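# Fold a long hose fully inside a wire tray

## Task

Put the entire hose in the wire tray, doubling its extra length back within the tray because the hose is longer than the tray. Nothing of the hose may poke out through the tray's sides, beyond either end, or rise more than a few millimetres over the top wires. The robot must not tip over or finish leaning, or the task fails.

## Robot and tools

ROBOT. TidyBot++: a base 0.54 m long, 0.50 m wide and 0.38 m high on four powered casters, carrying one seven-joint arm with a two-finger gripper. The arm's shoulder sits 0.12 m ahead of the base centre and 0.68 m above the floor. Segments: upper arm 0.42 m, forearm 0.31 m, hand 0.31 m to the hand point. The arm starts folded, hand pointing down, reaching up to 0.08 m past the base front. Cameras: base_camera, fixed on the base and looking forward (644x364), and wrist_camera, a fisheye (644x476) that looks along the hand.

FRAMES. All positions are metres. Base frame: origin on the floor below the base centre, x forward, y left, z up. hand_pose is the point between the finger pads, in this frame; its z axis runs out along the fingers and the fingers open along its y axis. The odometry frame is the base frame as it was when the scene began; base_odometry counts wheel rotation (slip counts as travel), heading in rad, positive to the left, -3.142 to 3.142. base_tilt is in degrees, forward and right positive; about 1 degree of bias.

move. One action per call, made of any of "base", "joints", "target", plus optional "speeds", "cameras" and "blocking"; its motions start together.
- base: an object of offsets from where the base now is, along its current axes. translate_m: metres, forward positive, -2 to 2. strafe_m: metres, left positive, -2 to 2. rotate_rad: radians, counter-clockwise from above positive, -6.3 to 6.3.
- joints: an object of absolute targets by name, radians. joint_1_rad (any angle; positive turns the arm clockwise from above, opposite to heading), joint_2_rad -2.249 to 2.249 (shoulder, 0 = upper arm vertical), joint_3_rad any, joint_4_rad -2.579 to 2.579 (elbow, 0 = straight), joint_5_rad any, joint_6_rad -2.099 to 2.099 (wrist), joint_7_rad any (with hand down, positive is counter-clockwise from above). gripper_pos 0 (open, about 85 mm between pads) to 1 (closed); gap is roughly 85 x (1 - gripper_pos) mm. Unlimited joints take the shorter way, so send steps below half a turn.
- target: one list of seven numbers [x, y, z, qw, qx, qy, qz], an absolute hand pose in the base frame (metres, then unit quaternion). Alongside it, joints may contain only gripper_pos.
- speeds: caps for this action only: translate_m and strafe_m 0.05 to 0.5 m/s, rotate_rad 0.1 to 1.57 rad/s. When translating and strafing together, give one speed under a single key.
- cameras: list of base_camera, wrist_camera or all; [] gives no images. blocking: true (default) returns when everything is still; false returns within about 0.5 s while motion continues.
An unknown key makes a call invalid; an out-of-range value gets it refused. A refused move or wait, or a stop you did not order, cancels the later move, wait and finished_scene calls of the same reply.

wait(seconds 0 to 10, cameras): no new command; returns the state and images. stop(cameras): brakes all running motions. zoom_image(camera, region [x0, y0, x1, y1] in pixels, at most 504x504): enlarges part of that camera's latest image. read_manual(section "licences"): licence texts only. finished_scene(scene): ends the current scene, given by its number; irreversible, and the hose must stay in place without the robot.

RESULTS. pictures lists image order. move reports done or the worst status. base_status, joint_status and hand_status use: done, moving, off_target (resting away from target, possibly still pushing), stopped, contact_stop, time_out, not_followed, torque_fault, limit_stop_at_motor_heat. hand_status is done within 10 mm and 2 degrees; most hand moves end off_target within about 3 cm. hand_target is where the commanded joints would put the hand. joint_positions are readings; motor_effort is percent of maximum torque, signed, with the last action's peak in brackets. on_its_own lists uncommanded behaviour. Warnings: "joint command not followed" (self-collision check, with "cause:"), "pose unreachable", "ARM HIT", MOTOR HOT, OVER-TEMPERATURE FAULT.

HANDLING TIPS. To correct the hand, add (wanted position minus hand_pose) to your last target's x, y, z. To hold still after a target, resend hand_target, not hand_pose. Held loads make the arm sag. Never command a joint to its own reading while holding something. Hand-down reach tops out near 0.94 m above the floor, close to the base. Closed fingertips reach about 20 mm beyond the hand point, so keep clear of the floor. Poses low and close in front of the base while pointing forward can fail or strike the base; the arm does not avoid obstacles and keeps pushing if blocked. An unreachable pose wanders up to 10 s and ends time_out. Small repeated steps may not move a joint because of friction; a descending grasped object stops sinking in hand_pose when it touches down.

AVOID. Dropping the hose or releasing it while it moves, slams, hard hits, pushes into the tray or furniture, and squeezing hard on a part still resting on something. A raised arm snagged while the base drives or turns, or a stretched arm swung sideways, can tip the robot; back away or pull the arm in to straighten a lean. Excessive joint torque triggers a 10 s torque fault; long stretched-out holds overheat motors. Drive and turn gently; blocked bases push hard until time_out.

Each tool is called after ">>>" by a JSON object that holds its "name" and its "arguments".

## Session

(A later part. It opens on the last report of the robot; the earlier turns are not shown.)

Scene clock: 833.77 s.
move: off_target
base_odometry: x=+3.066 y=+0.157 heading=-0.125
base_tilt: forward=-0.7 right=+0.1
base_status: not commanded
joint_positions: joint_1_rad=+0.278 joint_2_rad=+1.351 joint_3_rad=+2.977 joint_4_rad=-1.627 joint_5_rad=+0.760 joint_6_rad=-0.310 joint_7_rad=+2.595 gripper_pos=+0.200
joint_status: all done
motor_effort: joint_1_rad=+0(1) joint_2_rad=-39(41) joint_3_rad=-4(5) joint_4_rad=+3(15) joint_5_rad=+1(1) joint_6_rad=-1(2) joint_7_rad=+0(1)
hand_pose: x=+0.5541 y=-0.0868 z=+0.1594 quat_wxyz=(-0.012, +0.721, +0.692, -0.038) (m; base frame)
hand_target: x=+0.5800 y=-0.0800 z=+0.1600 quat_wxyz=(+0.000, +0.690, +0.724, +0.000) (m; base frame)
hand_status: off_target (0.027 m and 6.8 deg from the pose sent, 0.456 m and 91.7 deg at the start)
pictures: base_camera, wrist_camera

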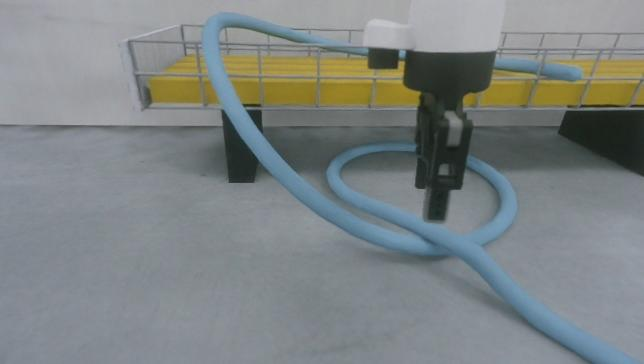

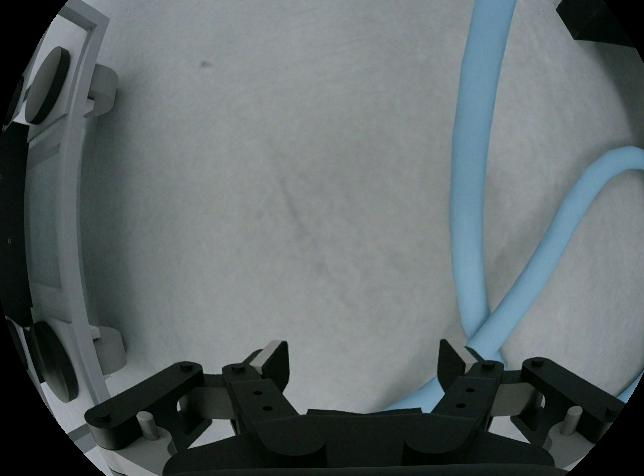

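>>> {"name": "move", "arguments": {"target": [0.66,-0.04,0.11,0,0.69,0.724,0]}}

Scene clock: 836.93 s.
move: off_target
base_odometry: x=+3.066 y=+0.157 heading=-0.125
base_tilt: forward=-0.6 right=+0.0
base_status: not commanded
joint_positions: joint_1_rad=+0.226 joint_2_rad=+1.521 joint_3_rad=+2.916 joint_4_rad=-1.244 joint_5_rad=+0.628 joint_6_rad=-0.402 joint_7_rad=+2.778 gripper_pos=+0.200
joint_status: not commanded
motor_effort: joint_1_rad=+0(2) joint_2_rad=-44(45) joint_3_rad=-6(6) joint_4_rad=+6(8) joint_5_rad=+1(1) joint_6_rad=+0(1) joint_7_rad=+1(1)
hand_pose: x=+0.6689 y=-0.0592 z=+0.1098 quat_wxyz=(+0.021, +0.707, +0.707, +0.009) (m; base frame)
hand_target: x=+0.6600 y=-0.0400 z=+0.1100 quat_wxyz=(+0.000, +0.690, +0.724, +0.000) (m; base frame)
hand_status: off_target (0.021 m and 3.8 deg from the pose sent, 0.126 m and 6.8 deg at the start)
pictures: base_camera, wrist_camera

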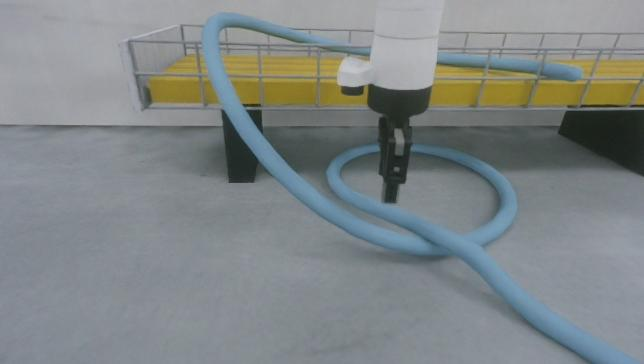

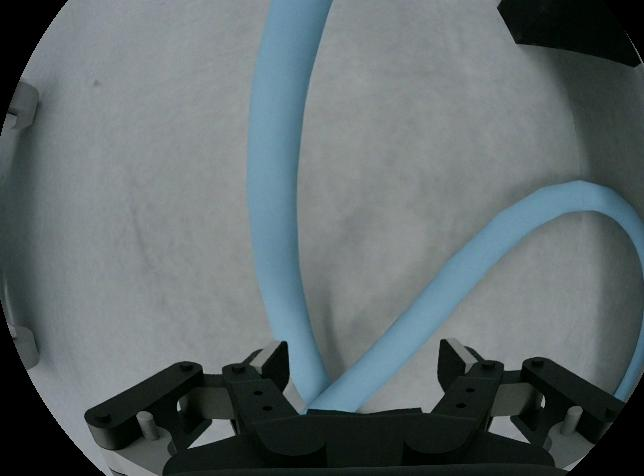

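>>> {"name": "move", "arguments": {"target": [0.612,-0.0,0.055,0,0.66,0.751,0]}}

Scene clock: 839.73 s.
move: done
base_odometry: x=+3.066 y=+0.157 heading=-0.125
base_tilt: forward=-0.7 right=+0.2
base_status: not commanded
joint_positions: joint_1_rad=+0.126 joint_2_rad=+1.619 joint_3_rad=+2.933 joint_4_rad=-1.302 joint_5_rad=+0.704 joint_6_rad=-0.324 joint_7_rad=+2.730 gripper_pos=+0.200
joint_status: not commanded
motor_effort: joint_1_rad=+0(3) joint_2_rad=-41(46) joint_3_rad=-5(6) joint_4_rad=+4(7) joint_5_rad=+1(1) joint_6_rad=+0(2) joint_7_rad=+0(1)
hand_pose: x=+0.6030 y=+0.0036 z=+0.0530 quat_wxyz=(-0.013, +0.657, +0.753, -0.008) (m; base frame)
hand_target: x=+0.6120 y=+0.0000 z=+0.0550 quat_wxyz=(+0.000, +0.660, +0.751, +0.000) (m; base frame)
hand_status: done (0.010 m and 1.8 deg from the pose sent, 0.099 m and 7.8 deg at the start)
pictures: base_camera, wrist_camera

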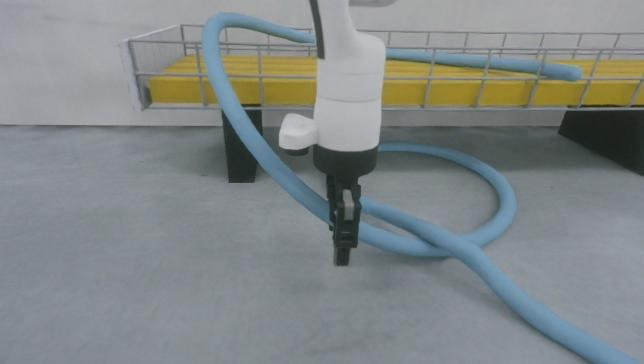

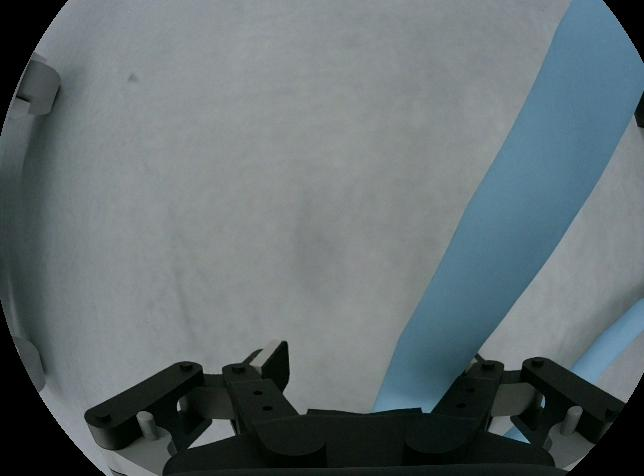

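>>> {"name": "move", "arguments": {"target": [0.632,-0.01,0.055,0,0.81,0.587,0]}}

>>> {"name": "move", "arguments": {"joints": {"gripper_pos":0.95}}}

Scene clock: 842.87 s.
move: off_target
base_odometry: x=+3.066 y=+0.157 heading=-0.125
base_tilt: forward=-0.7 right=+0.1
base_status: not commanded
joint_positions: joint_1_rad=+0.126 joint_2_rad=+1.620 joint_3_rad=+2.955 joint_4_rad=-1.235 joint_5_rad=+0.559 joint_6_rad=-0.324 joint_7_rad=+2.514 gripper_pos=+0.200
joint_status: not commanded
motor_effort: joint_1_rad=+0(1) joint_2_rad=-43(43) joint_3_rad=-5(6) joint_4_rad=+6(6) joint_5_rad=+1(1) joint_6_rad=+0(1) joint_7_rad=+1(1)
hand_pose: x=+0.6342 y=-0.0035 z=+0.0556 quat_wxyz=(-0.003, +0.783, +0.621, +0.009) (m; base frame)
hand_target: x=+0.6320 y=-0.0100 z=+0.0550 quat_wxyz=(+0.000, +0.810, +0.587, +0.000) (m; base frame)
hand_status: off_target (0.007 m and 5.1 deg from the pose sent, 0.032 m and 26.0 deg at the start)
pictures: base_camera, wrist_camera

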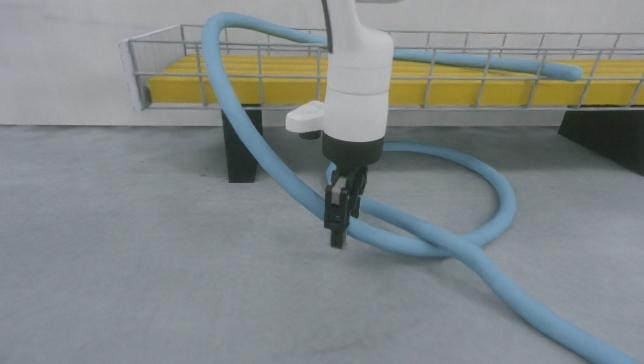

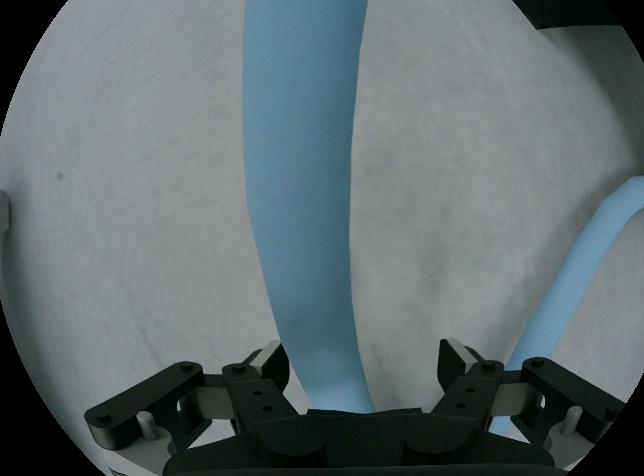

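Scene clock: 843.83 s.
move: off_target
base_odometry: x=+3.066 y=+0.157 heading=-0.125
base_tilt: forward=-0.7 right=+0.1
base_status: not commanded
joint_positions: joint_1_rad=+0.126 joint_2_rad=+1.624 joint_3_rad=+2.957 joint_4_rad=-1.235 joint_5_rad=+0.559 joint_6_rad=-0.324 joint_7_rad=+2.514 gripper_pos=+0.743
joint_status: gripper_pos off_target (ended at +0.743, target +0.950)
motor_effort: joint_1_rad=+0(1) joint_2_rad=-44(45) joint_3_rad=-4(6) joint_4_rad=+6(7) joint_5_rad=+1(1) joint_6_rad=+0(1) joint_7_rad=+0(1)
hand_pose: x=+0.6315 y=-0.0040 z=+0.0534 quat_wxyz=(-0.004, +0.783, +0.621, +0.007) (m; base frame)
hand_target: x=+0.6320 y=-0.0100 z=+0.0550 quat_wxyz=(+0.000, +0.810, +0.587, +0.000) (m; base frame)
hand_status: not commanded
pictures: base_camera, wrist_camera

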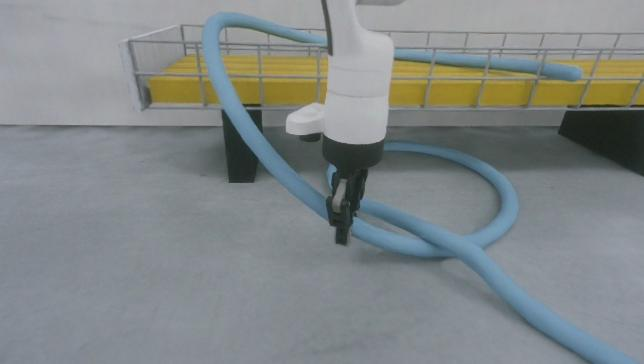

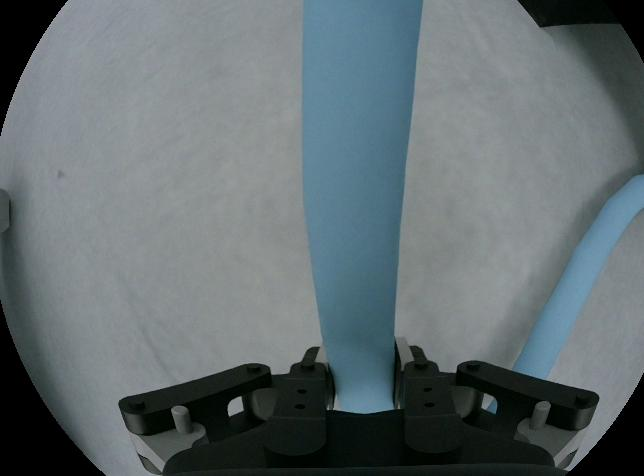

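>>> {"name": "move", "arguments": {"base": {"translate_m":-0.2}, "speeds": {"translate_m":0.2}, "target": [0.55,0.0,0.25,0,0.76,0.65,0]}}

>>> {"name": "move", "arguments": {"target": [0.52,0.0,0.55,0.12,0.72,0.67,0.13]}}

>>> {"name": "move", "arguments": {"target": [0.55,0.0,0.68,0.242,0.665,0.665,0.242]}}

Scene clock: 849.63 s.
move: off_target
base_odometry: x=+2.867 y=+0.182 heading=-0.125
base_tilt: forward=-0.6 right=+0.1
base_status: done
joint_positions: joint_1_rad=+0.126 joint_2_rad=+1.154 joint_3_rad=+2.965 joint_4_rad=-1.837 joint_5_rad=+0.638 joint_6_rad=-0.271 joint_7_rad=+2.425 gripper_pos=+0.744
joint_status: not commanded
motor_effort: joint_1_rad=+0(1) joint_2_rad=-39(44) joint_3_rad=-4(6) joint_4_rad=+2(5) joint_5_rad=+1(1) joint_6_rad=-1(3) joint_7_rad=+1(1)
hand_pose: x=+0.5319 y=+0.0014 z=+0.2371 quat_wxyz=(-0.022, +0.754, +0.656, -0.022) (m; base frame)
hand_target: x=+0.5500 y=+0.0000 z=+0.2500 quat_wxyz=(+0.000, +0.760, +0.650, +0.000) (m; base frame)
hand_status: off_target (0.022 m and 3.7 deg from the pose sent, 0.213 m and 4.3 deg at the start)
pictures: base_camera, wrist_camera

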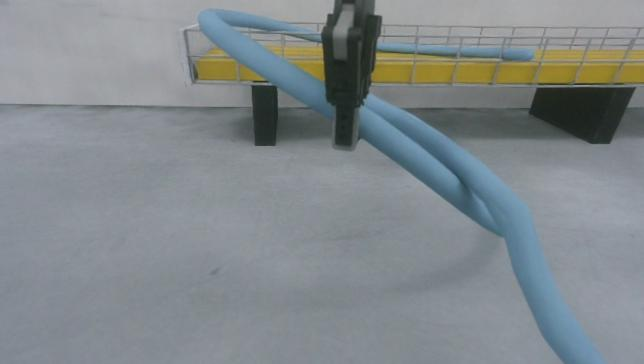

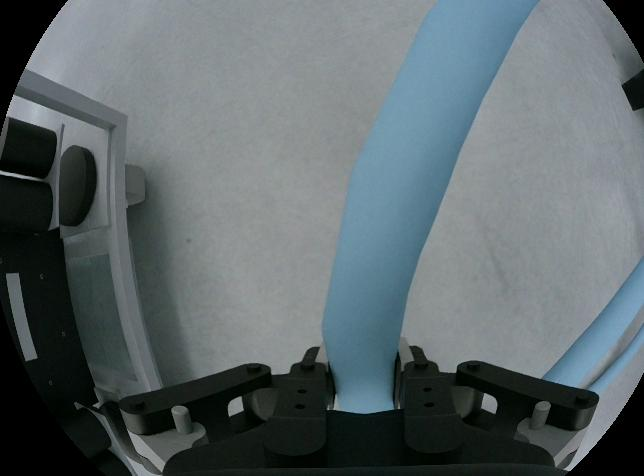

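Scene clock: 851.77 s.
move: off_target
base_odometry: x=+2.867 y=+0.182 heading=-0.125
base_tilt: forward=-0.7 right=+0.1
base_status: not commanded
joint_positions: joint_1_rad=+0.327 joint_2_rad=+0.320 joint_3_rad=+2.760 joint_4_rad=-2.232 joint_5_rad=+0.405 joint_6_rad=-0.295 joint_7_rad=+2.632 gripper_pos=+0.745
joint_status: not commanded
motor_effort: joint_1_rad=-1(2) joint_2_rad=-27(42) joint_3_rad=-4(5) joint_4_rad=+15(16) joint_5_rad=+2(2) joint_6_rad=+6(6) joint_7_rad=+1(2)
hand_pose: x=+0.5218 y=-0.0015 z=+0.5331 quat_wxyz=(+0.108, +0.739, +0.653, +0.128) (m; base frame)
hand_target: x=+0.5200 y=+0.0000 z=+0.5500 quat_wxyz=(+0.120, +0.721, +0.670, +0.130) (m; base frame)
hand_status: off_target (0.017 m and 3.3 deg from the pose sent, 0.313 m and 24.3 deg at the start)
pictures: base_camera, wrist_camera

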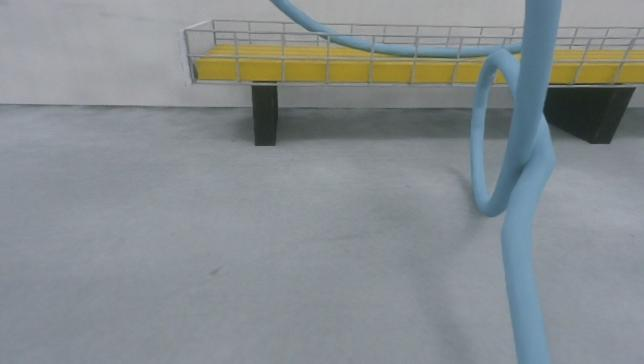

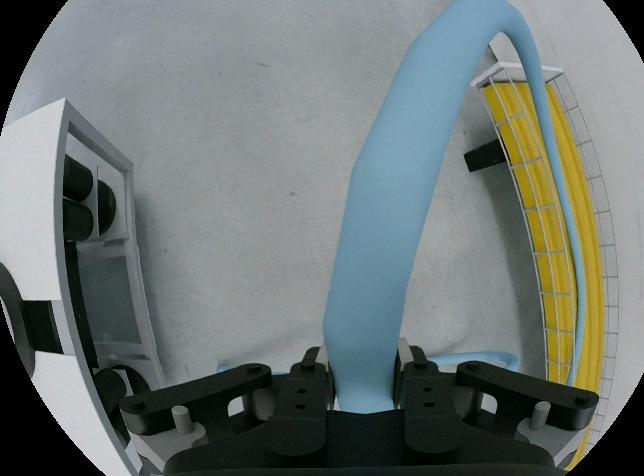

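Scene clock: 853.70 s.
move: off_target
base_odometry: x=+2.867 y=+0.182 heading=-0.125
base_tilt: forward=-0.7 right=+0.1
base_status: not commanded
joint_positions: joint_1_rad=-0.260 joint_2_rad=-0.015 joint_3_rad=+3.398 joint_4_rad=-2.268 joint_5_rad=+0.121 joint_6_rad=-0.295 joint_7_rad=+2.983 gripper_pos=+0.747
joint_status: not commanded
motor_effort: joint_1_rad=-1(1) joint_2_rad=-20(28) joint_3_rad=-1(4) joint_4_rad=+23(23) joint_5_rad=+2(3) joint_6_rad=+10(11) joint_7_rad=+1(2)
hand_pose: x=+0.5342 y=-0.0074 z=+0.6465 quat_wxyz=(+0.213, +0.693, +0.659, +0.202) (m; base frame)
hand_target: x=+0.5500 y=+0.0000 z=+0.6800 quat_wxyz=(+0.242, +0.664, +0.664, +0.242) (m; base frame)
hand_status: off_target (0.038 m and 6.5 deg from the pose sent, 0.150 m and 21.9 deg at the start)
pictures: base_camera, wrist_camera

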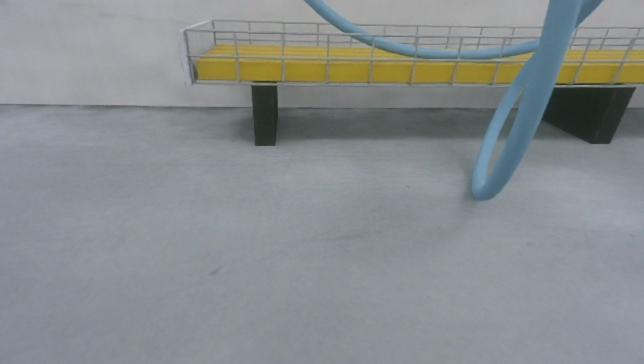

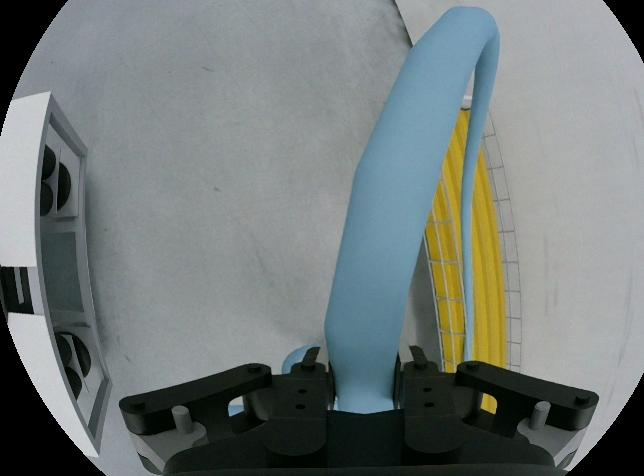

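>>> {"name": "move", "arguments": {"target": [0.55,0.0,0.84,0.32,0.63,0.63,0.32]}}

>>> {"name": "wait", "arguments": {"seconds": 1}}

Scene clock: 857.73 s.
move: off_target
base_odometry: x=+2.867 y=+0.182 heading=-0.125
base_tilt: forward=-0.7 right=+0.1
base_status: not commanded
joint_positions: joint_1_rad=-0.453 joint_2_rad=-0.304 joint_3_rad=+3.437 joint_4_rad=-2.119 joint_5_rad=+0.412 joint_6_rad=-0.475 joint_7_rad=+2.761 gripper_pos=+0.748
joint_status: not commanded
motor_effort: joint_1_rad=-1(2) joint_2_rad=-13(21) joint_3_rad=-4(5) joint_4_rad=+28(29) joint_5_rad=+3(4) joint_6_rad=+13(13) joint_7_rad=+0(2)
hand_pose: x=+0.5451 y=+0.0064 z=+0.8039 quat_wxyz=(+0.302, +0.630, +0.652, +0.294) (m; base frame)
hand_target: x=+0.5500 y=+0.0000 z=+0.8400 quat_wxyz=(+0.320, +0.630, +0.630, +0.320) (m; base frame)
hand_status: off_target (0.037 m and 4.4 deg from the pose sent, 0.194 m and 19.9 deg at the start)
pictures: base_camera, wrist_camera

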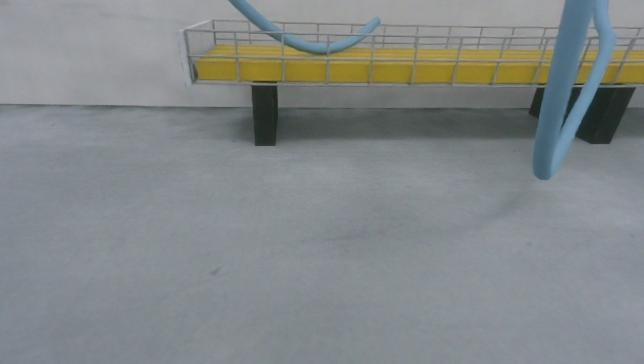

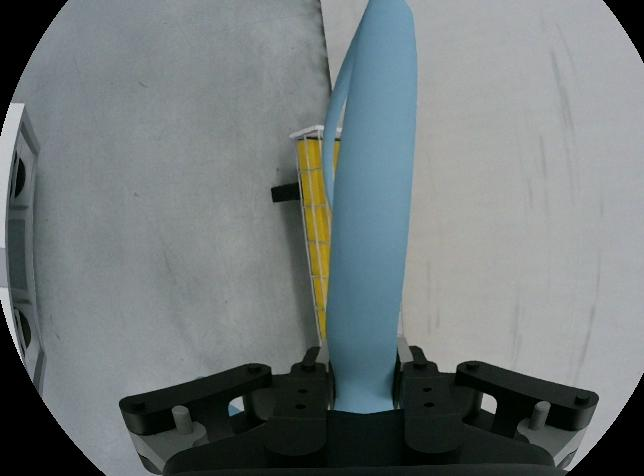

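Scene clock: 858.73 s.
base_odometry: x=+2.867 y=+0.182 heading=-0.125
base_tilt: forward=-0.7 right=+0.1
base_status: not commanded
joint_positions: joint_1_rad=-0.453 joint_2_rad=-0.304 joint_3_rad=+3.437 joint_4_rad=-2.119 joint_5_rad=+0.413 joint_6_rad=-0.475 joint_7_rad=+2.760 gripper_pos=+0.748
joint_status: not commanded
motor_effort: joint_1_rad=-1(2) joint_2_rad=-13(21) joint_3_rad=-4(5) joint_4_rad=+27(29) joint_5_rad=+3(4) joint_6_rad=+13(13) joint_7_rad=+0(2)
hand_pose: x=+0.5452 y=+0.0062 z=+0.8039 quat_wxyz=(+0.302, +0.630, +0.652, +0.294) (m; base frame)
hand_target: x=+0.5500 y=+0.0000 z=+0.8400 quat_wxyz=(+0.320, +0.630, +0.630, +0.320) (m; base frame)
hand_status: off_target (0.037 m and 4.4 deg from the pose sent, 0.194 m and 19.9 deg at the start)
wait: 1.00 s; at rest by 0.27 s
pictures: base_camera, wrist_camera

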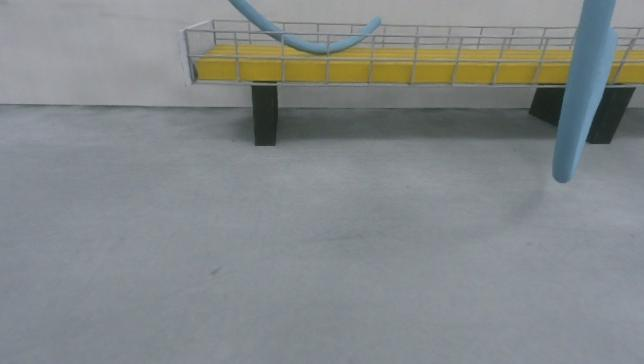

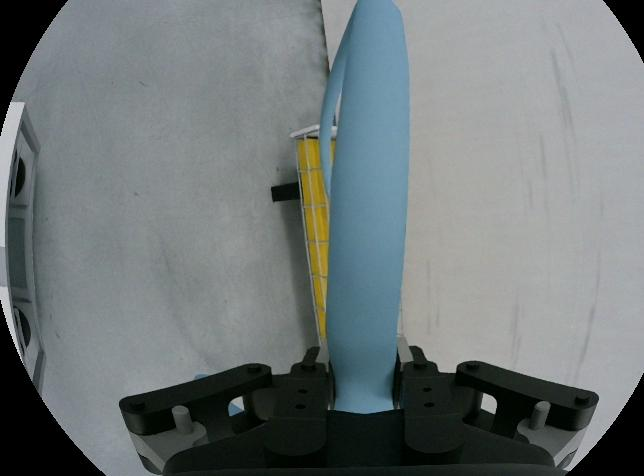

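>>> {"name": "move", "arguments": {"target": [0.60,0.0,1.06,0.406,0.579,0.579,0.406]}}

>>> {"name": "wait", "arguments": {"seconds": 1}}

Scene clock: 863.83 s.
move: off_target
base_odometry: x=+2.867 y=+0.182 heading=-0.125
base_tilt: forward=-0.7 right=+0.1
base_status: not commanded
joint_positions: joint_1_rad=-0.453 joint_2_rad=-0.286 joint_3_rad=+3.434 joint_4_rad=-1.640 joint_5_rad=+0.393 joint_6_rad=-0.616 joint_7_rad=+2.796 gripper_pos=+0.748
joint_status: not commanded
motor_effort: joint_1_rad=-1(2) joint_2_rad=-15(16) joint_3_rad=-4(5) joint_4_rad=+30(31) joint_5_rad=+3(4) joint_6_rad=+14(15) joint_7_rad=+0(2)
hand_pose: x=+0.6079 y=-0.0127 z=+1.0345 quat_wxyz=(+0.400, +0.601, +0.570, +0.393) (m; base frame)
hand_target: x=+0.6000 y=+0.0000 z=+1.0600 quat_wxyz=(+0.406, +0.579, +0.579, +0.406) (m; base frame)
hand_status: off_target (0.030 m and 3.3 deg from the pose sent, 0.262 m and 20.3 deg at the start)
pictures: base_camera, wrist_camera

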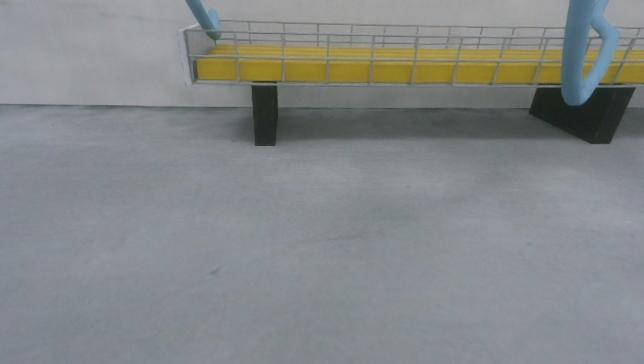

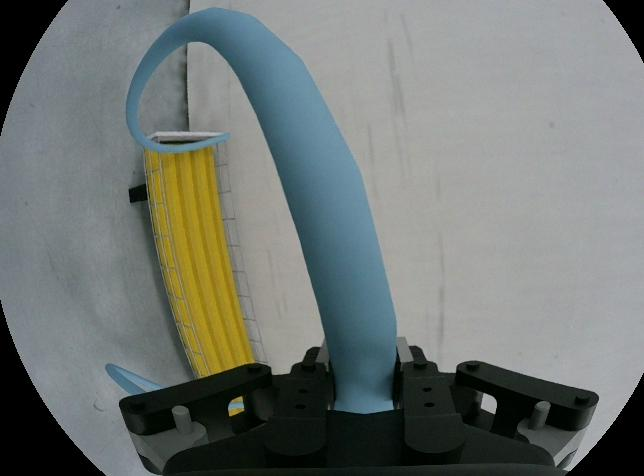

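Scene clock: 864.83 s.
base_odometry: x=+2.867 y=+0.182 heading=-0.125
base_tilt: forward=-0.7 right=+0.1
base_status: not commanded
joint_positions: joint_1_rad=-0.453 joint_2_rad=-0.285 joint_3_rad=+3.434 joint_4_rad=-1.640 joint_5_rad=+0.393 joint_6_rad=-0.616 joint_7_rad=+2.796 gripper_pos=+0.748
joint_status: not commanded
motor_effort: joint_1_rad=-1(2) joint_2_rad=-15(16) joint_3_rad=-3(5) joint_4_rad=+30(31) joint_5_rad=+3(4) joint_6_rad=+14(15) joint_7_rad=+0(2)
hand_pose: x=+0.6081 y=-0.0126 z=+1.0339 quat_wxyz=(+0.399, +0.602, +0.570, +0.392) (m; base frame)
hand_target: x=+0.6000 y=+0.0000 z=+1.0600 quat_wxyz=(+0.406, +0.579, +0.579, +0.406) (m; base frame)
hand_status: off_target (0.030 m and 3.3 deg from the pose sent, 0.262 m and 20.3 deg at the start)
wait: 1.00 s; at rest by 0.27 s
pictures: base_camera, wrist_camera

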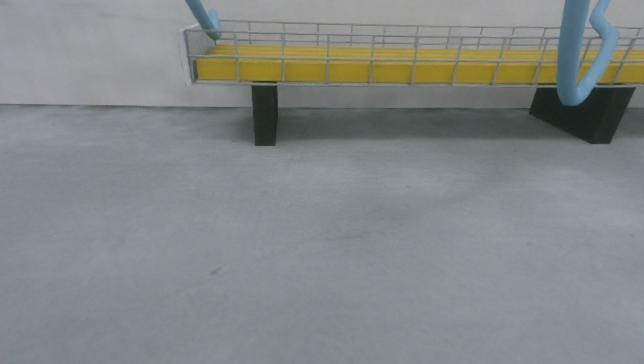

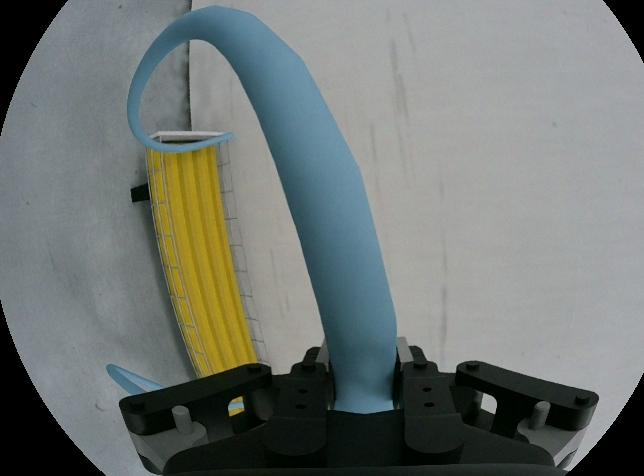

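>>> {"name": "move", "arguments": {"target": [0.6, 0, 1.12, 0.406, 0.579, 0.579, 0.406], "cameras": ["base_camera","wrist_camera"]}}

Scene clock: 877.70 s.
move: off_target
base_odometry: x=+2.867 y=+0.182 heading=-0.125
base_tilt: forward=-0.7 right=+0.1
base_status: not commanded
joint_positions: joint_1_rad=-0.405 joint_2_rad=-0.227 joint_3_rad=+3.404 joint_4_rad=-1.405 joint_5_rad=+0.273 joint_6_rad=-0.786 joint_7_rad=+2.913 gripper_pos=+0.748
joint_status: not commanded
motor_effort: joint_1_rad=-1(1) joint_2_rad=-17(17) joint_3_rad=-3(4) joint_4_rad=+28(30) joint_5_rad=+2(3) joint_6_rad=+15(15) joint_7_rad=+0(1)
hand_pose: x=+0.6121 y=-0.0086 z=+1.0934 quat_wxyz=(+0.398, +0.602, +0.571, +0.392) (m; base frame)
hand_target: x=+0.6001 y=+0.0000 z=+1.1200 quat_wxyz=(+0.406, +0.579, +0.579, +0.406) (m; base frame)
hand_status: off_target (0.031 m and 3.3 deg from the pose sent, 0.087 m and 3.3 deg at the start)
pictures: base_camera, wrist_camera

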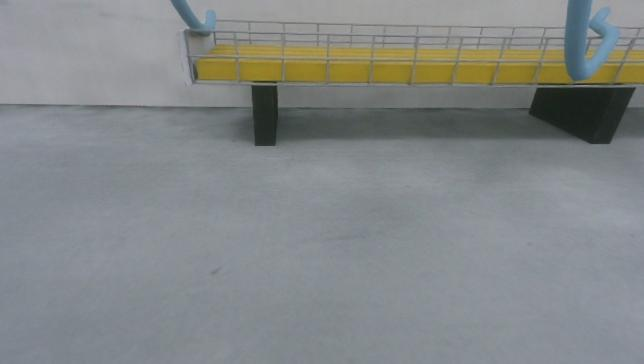

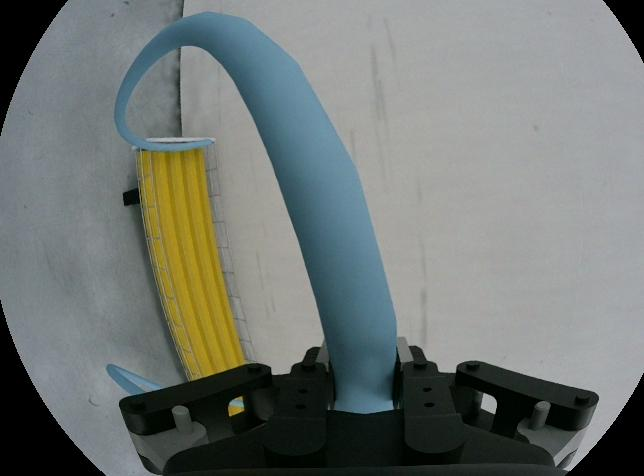

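>>> {"name": "move", "arguments": {"target": [0.58, 0, 1.2, 0.406, 0.579, 0.579, 0.406], "base": {"strafe_m": -0.3}, "speeds": {"strafe_m": 0.15}, "cameras": ["base_camera","wrist_camera"]}}

>>> {"name": "move", "arguments": {"base": {"translate_m": 0.25}, "speeds": {"translate_m": 0.15}, "cameras": ["base_camera","wrist_camera"]}}

Scene clock: 885.13 s.
move: off_target
base_odometry: x=+2.830 y=-0.116 heading=-0.126
base_tilt: forward=-0.6 right=+0.1
base_status: done
joint_positions: joint_1_rad=-0.276 joint_2_rad=-0.148 joint_3_rad=+3.324 joint_4_rad=-1.044 joint_5_rad=+0.143 joint_6_rad=-1.057 joint_7_rad=+3.025 gripper_pos=+0.748
joint_status: not commanded
motor_effort: joint_1_rad=-1(1) joint_2_rad=-17(19) joint_3_rad=-1(3) joint_4_rad=+25(29) joint_5_rad=+1(3) joint_6_rad=+14(16) joint_7_rad=-1(2)
hand_pose: x=+0.5957 y=-0.0050 z=+1.1781 quat_wxyz=(+0.397, +0.601, +0.570, +0.396) (m; base frame)
hand_target: x=+0.5800 y=+0.0000 z=+1.2000 quat_wxyz=(+0.406, +0.579, +0.579, +0.406) (m; base frame)
hand_status: off_target (0.027 m and 3.1 deg from the pose sent, 0.112 m and 3.3 deg at the start)
pictures: base_camera, wrist_camera

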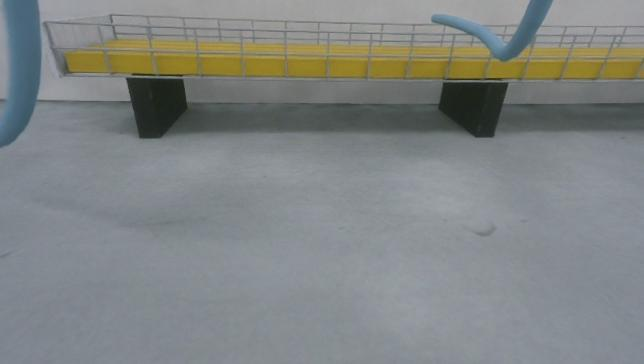

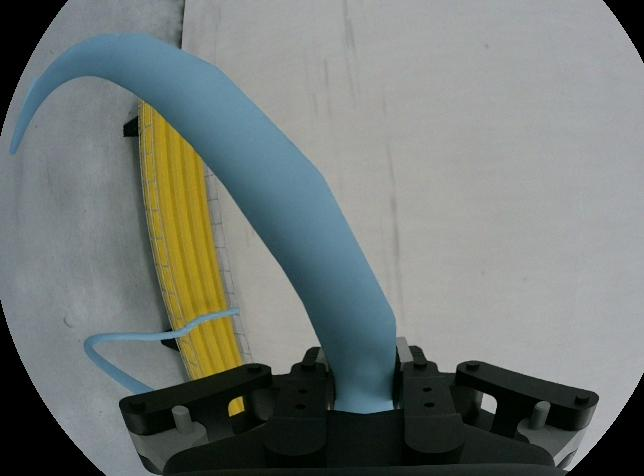

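Scene clock: 887.47 s.
move: done
base_odometry: x=+3.078 y=-0.147 heading=-0.126
base_tilt: forward=-0.8 right=+0.1
base_status: done
joint_positions: joint_1_rad=-0.276 joint_2_rad=-0.135 joint_3_rad=+3.324 joint_4_rad=-1.044 joint_5_rad=+0.143 joint_6_rad=-1.060 joint_7_rad=+3.025 gripper_pos=+0.748
joint_status: not commanded
motor_effort: joint_1_rad=+0(1) joint_2_rad=-17(20) joint_3_rad=-1(2) joint_4_rad=+25(26) joint_5_rad=+1(2) joint_6_rad=+14(15) joint_7_rad=+0(2)
hand_pose: x=+0.6012 y=-0.0032 z=+1.1716 quat_wxyz=(+0.394, +0.603, +0.574, +0.390) (m; base frame)
hand_target: x=+0.5800 y=+0.0000 z=+1.2000 quat_wxyz=(+0.406, +0.579, +0.579, +0.406) (m; base frame)
hand_status: not commanded
pictures: base_camera, wrist_camera

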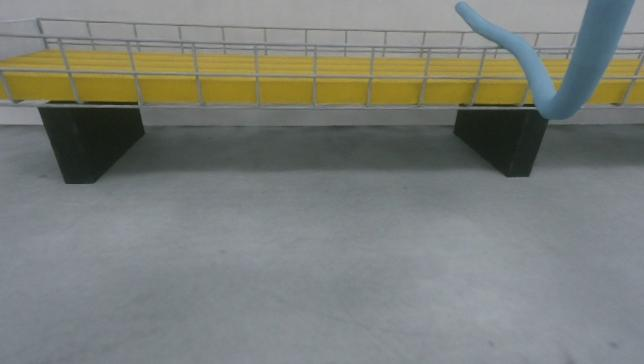

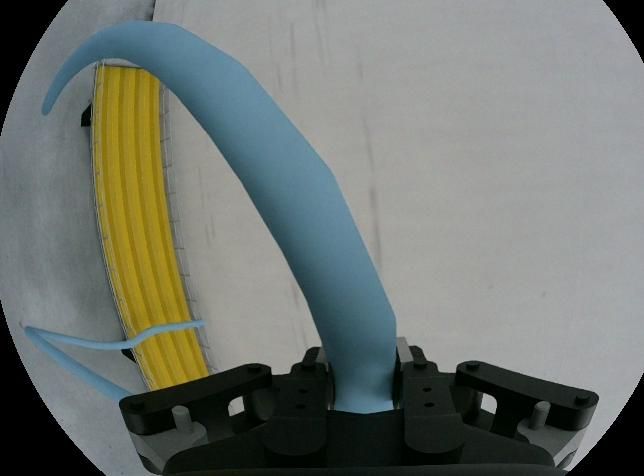

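>>> {"name": "move", "arguments": {"target": [0.58, 0, 1.3, 0.406, 0.579, 0.579, 0.406], "cameras": ["base_camera","wrist_camera"]}}

Scene clock: 904.93 s.
move: time_out
base_odometry: x=+3.078 y=-0.147 heading=-0.126
base_tilt: forward=-0.7 right=+0.2
base_status: not commanded
joint_positions: joint_1_rad=+0.080 joint_2_rad=+0.327 joint_3_rad=+3.331 joint_4_rad=+0.054 joint_5_rad=-0.293 joint_6_rad=-1.769 joint_7_rad=+3.065 gripper_pos=+0.748
joint_status: not commanded
motor_effort: joint_1_rad=+0(4) joint_2_rad=-26(32) joint_3_rad=-1(3) joint_4_rad=+12(26) joint_5_rad=+1(4) joint_6_rad=+14(17) joint_7_rad=-2(2)
hand_pose: x=+0.6185 y=-0.0047 z=+1.2402 quat_wxyz=(+0.344, +0.623, +0.583, +0.392) (m; base frame)
hand_target: x=+0.6053 y=-0.0065 z=+1.2669 quat_wxyz=(+0.369, +0.610, +0.568, +0.410) (m; base frame)
hand_status: time_out (0.071 m and 8.8 deg from the pose sent, 0.130 m and 3.7 deg at the start; a joint's target at an end of its range on 18 of 300 steps)
pictures: base_camera, wrist_camera

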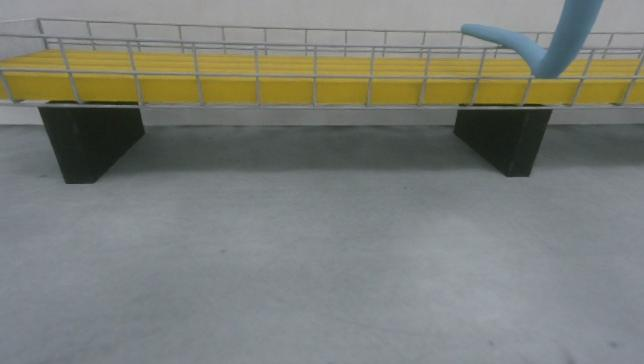

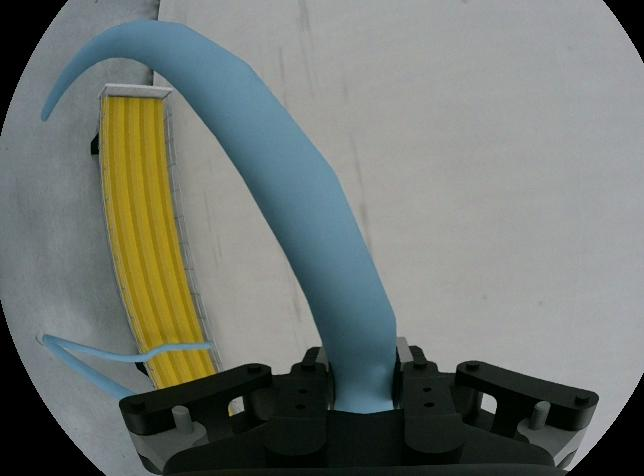

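>>> {"name": "move", "arguments": {"base": {"translate_m": 0.15}, "speeds": {"translate_m": 0.1}, "cameras": ["base_camera","wrist_camera"]}}

>>> {"name": "move", "arguments": {"base": {"translate_m": 0.13}, "speeds": {"translate_m": 0.1}, "cameras": ["base_camera","wrist_camera"]}}

Scene clock: 910.87 s.
move: done
base_odometry: x=+3.227 y=-0.166 heading=-0.126
base_tilt: forward=-0.7 right=+0.2
base_status: done
joint_positions: joint_1_rad=+0.080 joint_2_rad=+0.330 joint_3_rad=+3.331 joint_4_rad=+0.054 joint_5_rad=-0.293 joint_6_rad=-1.769 joint_7_rad=+3.065 gripper_pos=+0.748
joint_status: not commanded
motor_effort: joint_1_rad=+0(1) joint_2_rad=-26(29) joint_3_rad=-1(2) joint_4_rad=+13(14) joint_5_rad=+0(1) joint_6_rad=+13(14) joint_7_rad=+0(1)
hand_pose: x=+0.6201 y=-0.0048 z=+1.2388 quat_wxyz=(+0.344, +0.623, +0.584, +0.391) (m; base frame)
hand_target: x=+0.6053 y=-0.0065 z=+1.2669 quat_wxyz=(+0.369, +0.610, +0.568, +0.410) (m; base frame)
hand_status: not commanded
pictures: base_camera, wrist_camera

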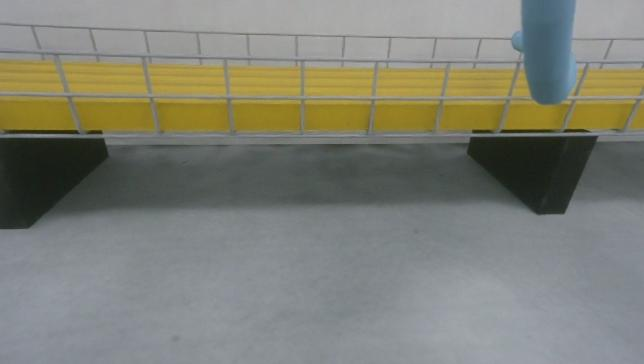

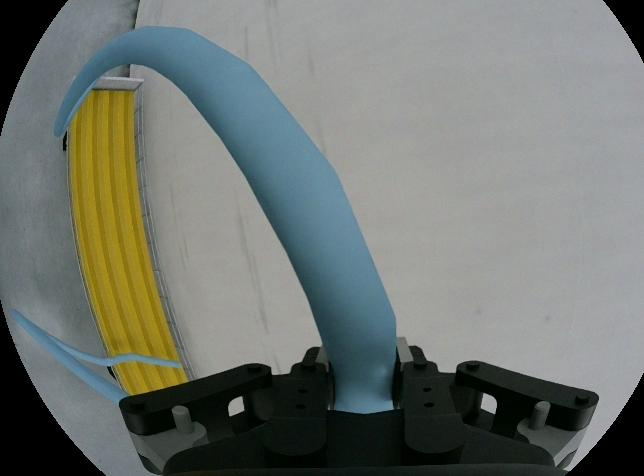

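Scene clock: 912.67 s.
move: done
base_odometry: x=+3.356 y=-0.183 heading=-0.126
base_tilt: forward=-0.7 right=+0.1
base_status: done
joint_positions: joint_1_rad=+0.080 joint_2_rad=+0.330 joint_3_rad=+3.331 joint_4_rad=+0.054 joint_5_rad=-0.293 joint_6_rad=-1.769 joint_7_rad=+3.065 gripper_pos=+0.748
joint_status: not commanded
motor_effort: joint_1_rad=+0(1) joint_2_rad=-26(29) joint_3_rad=-1(2) joint_4_rad=+13(14) joint_5_rad=+1(1) joint_6_rad=+13(14) joint_7_rad=+0(1)
hand_pose: x=+0.6200 y=-0.0048 z=+1.2389 quat_wxyz=(+0.344, +0.623, +0.584, +0.391) (m; base frame)
hand_target: x=+0.6053 y=-0.0065 z=+1.2669 quat_wxyz=(+0.369, +0.610, +0.568, +0.410) (m; base frame)
hand_status: not commanded
pictures: base_camera, wrist_camera

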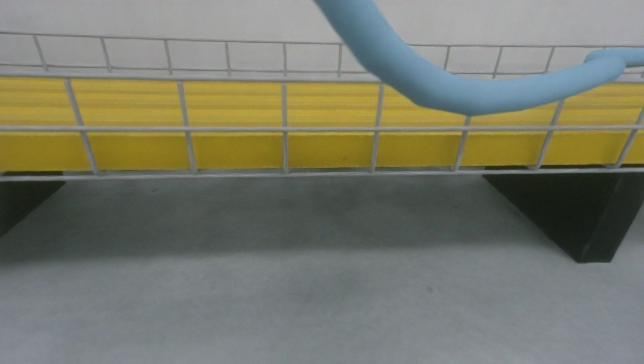

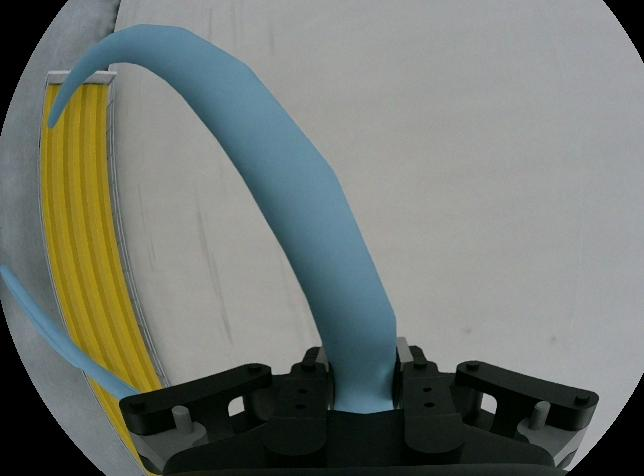

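>>> {"name": "move", "arguments": {"base": {"translate_m": 0.13}, "speeds": {"translate_m": 0.08}, "cameras": ["base_camera","wrist_camera"]}}

>>> {"name": "wait", "arguments": {"seconds": 2, "cameras": ["base_camera"]}}

Scene clock: 920.13 s.
move: done
base_odometry: x=+3.485 y=-0.199 heading=-0.126
base_tilt: forward=-0.7 right=+0.1
base_status: done
joint_positions: joint_1_rad=+0.080 joint_2_rad=+0.330 joint_3_rad=+3.331 joint_4_rad=+0.053 joint_5_rad=-0.293 joint_6_rad=-1.769 joint_7_rad=+3.065 gripper_pos=+0.748
joint_status: not commanded
motor_effort: joint_1_rad=+0(1) joint_2_rad=-27(29) joint_3_rad=-2(2) joint_4_rad=+13(14) joint_5_rad=+1(1) joint_6_rad=+13(14) joint_7_rad=+0(1)
hand_pose: x=+0.6198 y=-0.0048 z=+1.2390 quat_wxyz=(+0.344, +0.623, +0.583, +0.391) (m; base frame)
hand_target: x=+0.6053 y=-0.0065 z=+1.2669 quat_wxyz=(+0.369, +0.610, +0.568, +0.410) (m; base frame)
hand_status: not commanded
pictures: base_camera, wrist_camera

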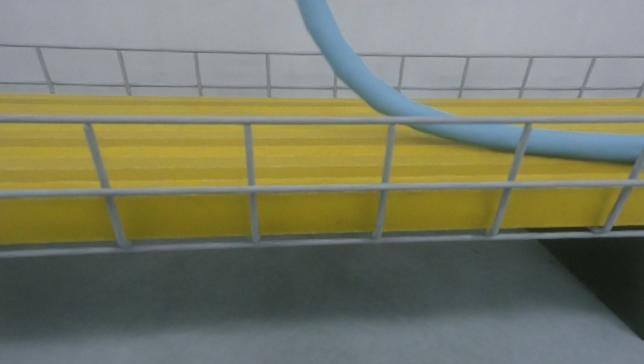

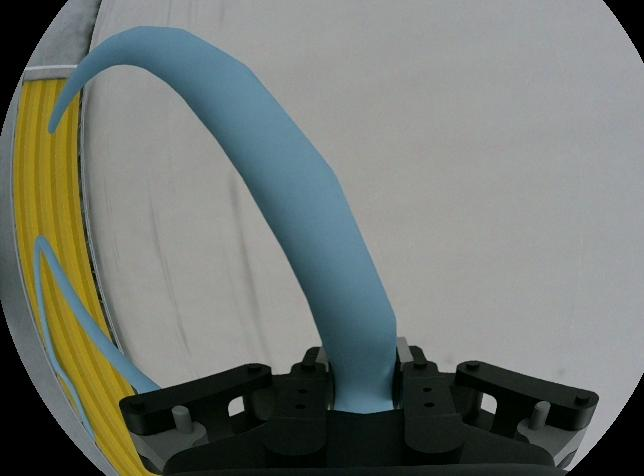

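Scene clock: 922.13 s.
base_odometry: x=+3.485 y=-0.199 heading=-0.126
base_tilt: forward=-0.7 right=+0.1
base_status: done
joint_positions: joint_1_rad=+0.080 joint_2_rad=+0.330 joint_3_rad=+3.331 joint_4_rad=+0.053 joint_5_rad=-0.293 joint_6_rad=-1.769 joint_7_rad=+3.065 gripper_pos=+0.748
joint_status: not commanded
motor_effort: joint_1_rad=+0(1) joint_2_rad=-26(29) joint_3_rad=-1(2) joint_4_rad=+13(14) joint_5_rad=+1(1) joint_6_rad=+13(14) joint_7_rad=+0(1)
hand_pose: x=+0.6198 y=-0.0048 z=+1.2390 quat_wxyz=(+0.344, +0.623, +0.583, +0.391) (m; base frame)
hand_target: x=+0.6053 y=-0.0065 z=+1.2669 quat_wxyz=(+0.369, +0.610, +0.568, +0.410) (m; base frame)
hand_status: not commanded
wait: 2.00 s; at rest by 0.27 s
pictures: base_camera

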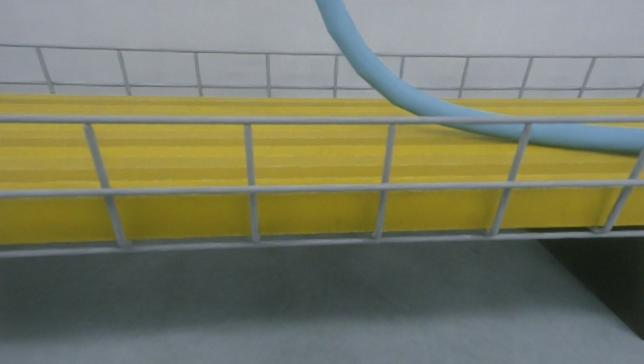

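>>> {"name": "move", "arguments": {"target": [0.56, 0, 1.0, 0.406, 0.579, 0.579, 0.406], "cameras": ["base_camera","wrist_camera"]}}

>>> {"name": "move", "arguments": {"target": [0.56, 0, 0.8, 0.33, 0.626, 0.626, 0.33], "cameras": ["base_camera","wrist_camera"]}}

Scene clock: 930.33 s.
move: off_target
base_odometry: x=+3.485 y=-0.199 heading=-0.126
base_tilt: forward=-0.7 right=+0.1
base_status: not commanded
joint_positions: joint_1_rad=+0.763 joint_2_rad=+0.931 joint_3_rad=+3.481 joint_4_rad=+1.829 joint_5_rad=-1.306 joint_6_rad=-2.011 joint_7_rad=+2.160 gripper_pos=+0.748
joint_status: not commanded
motor_effort: joint_1_rad=+1(1) joint_2_rad=-22(27) joint_3_rad=-11(12) joint_4_rad=-12(14) joint_5_rad=+10(11) joint_6_rad=+5(14) joint_7_rad=+0(1)
hand_pose: x=+0.5613 y=+0.0219 z=+1.0185 quat_wxyz=(+0.412, +0.538, +0.599, +0.426) (m; base frame)
hand_target: x=+0.5600 y=+0.0000 z=+1.0000 quat_wxyz=(+0.406, +0.579, +0.579, +0.406) (m; base frame)
hand_status: off_target (0.029 m and 5.7 deg from the pose sent, 0.246 m and 8.9 deg at the start)
pictures: base_camera, wrist_camera

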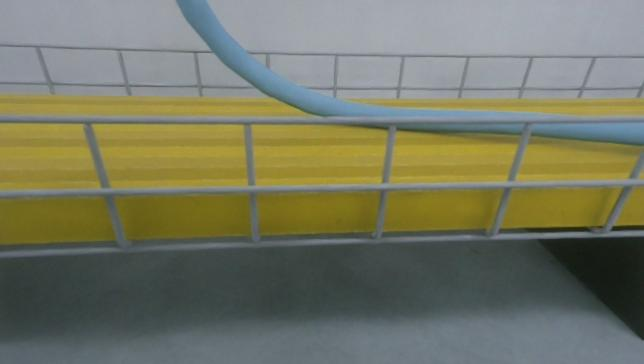

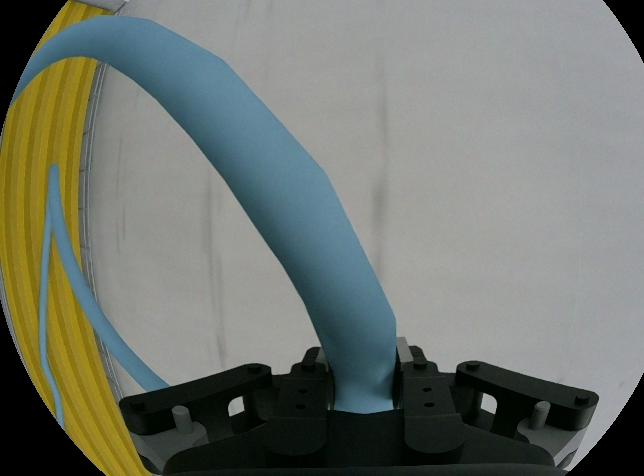

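Scene clock: 932.13 s.
move: off_target
base_odometry: x=+3.485 y=-0.199 heading=-0.126
base_tilt: forward=-0.7 right=+0.1
base_status: not commanded
joint_positions: joint_1_rad=+1.095 joint_2_rad=+0.932 joint_3_rad=+3.838 joint_4_rad=+2.172 joint_5_rad=-1.614 joint_6_rad=-1.622 joint_7_rad=+1.846 gripper_pos=+0.748
joint_status: not commanded
motor_effort: joint_1_rad=+0(1) joint_2_rad=-18(22) joint_3_rad=-14(14) joint_4_rad=-16(17) joint_5_rad=+12(13) joint_6_rad=+1(5) joint_7_rad=-2(2)
hand_pose: x=+0.5601 y=-0.0063 z=+0.8056 quat_wxyz=(+0.354, +0.603, +0.645, +0.308) (m; base frame)
hand_target: x=+0.5600 y=+0.0000 z=+0.8000 quat_wxyz=(+0.330, +0.626, +0.626, +0.330) (m; base frame)
hand_status: off_target (0.008 m and 5.0 deg from the pose sent, 0.220 m and 17.9 deg at the start)
pictures: base_camera, wrist_camera

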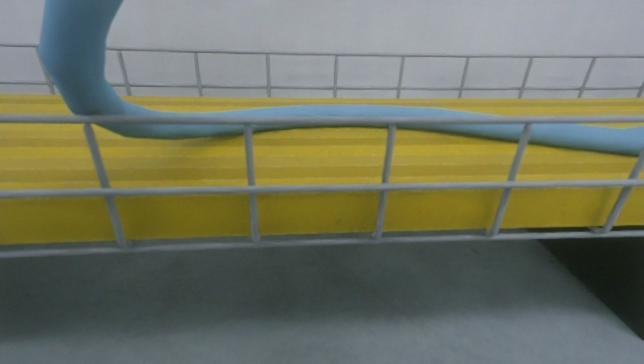

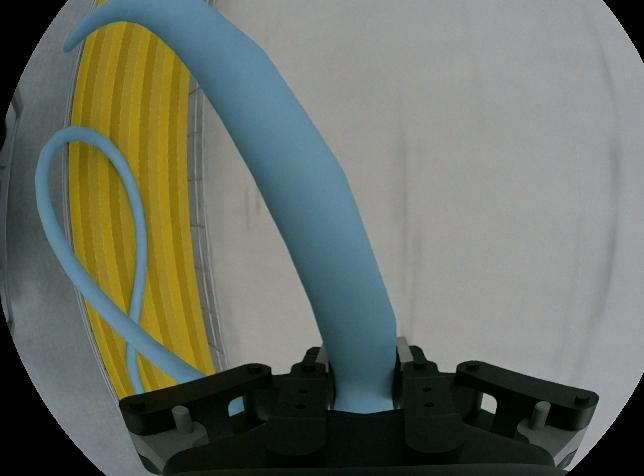

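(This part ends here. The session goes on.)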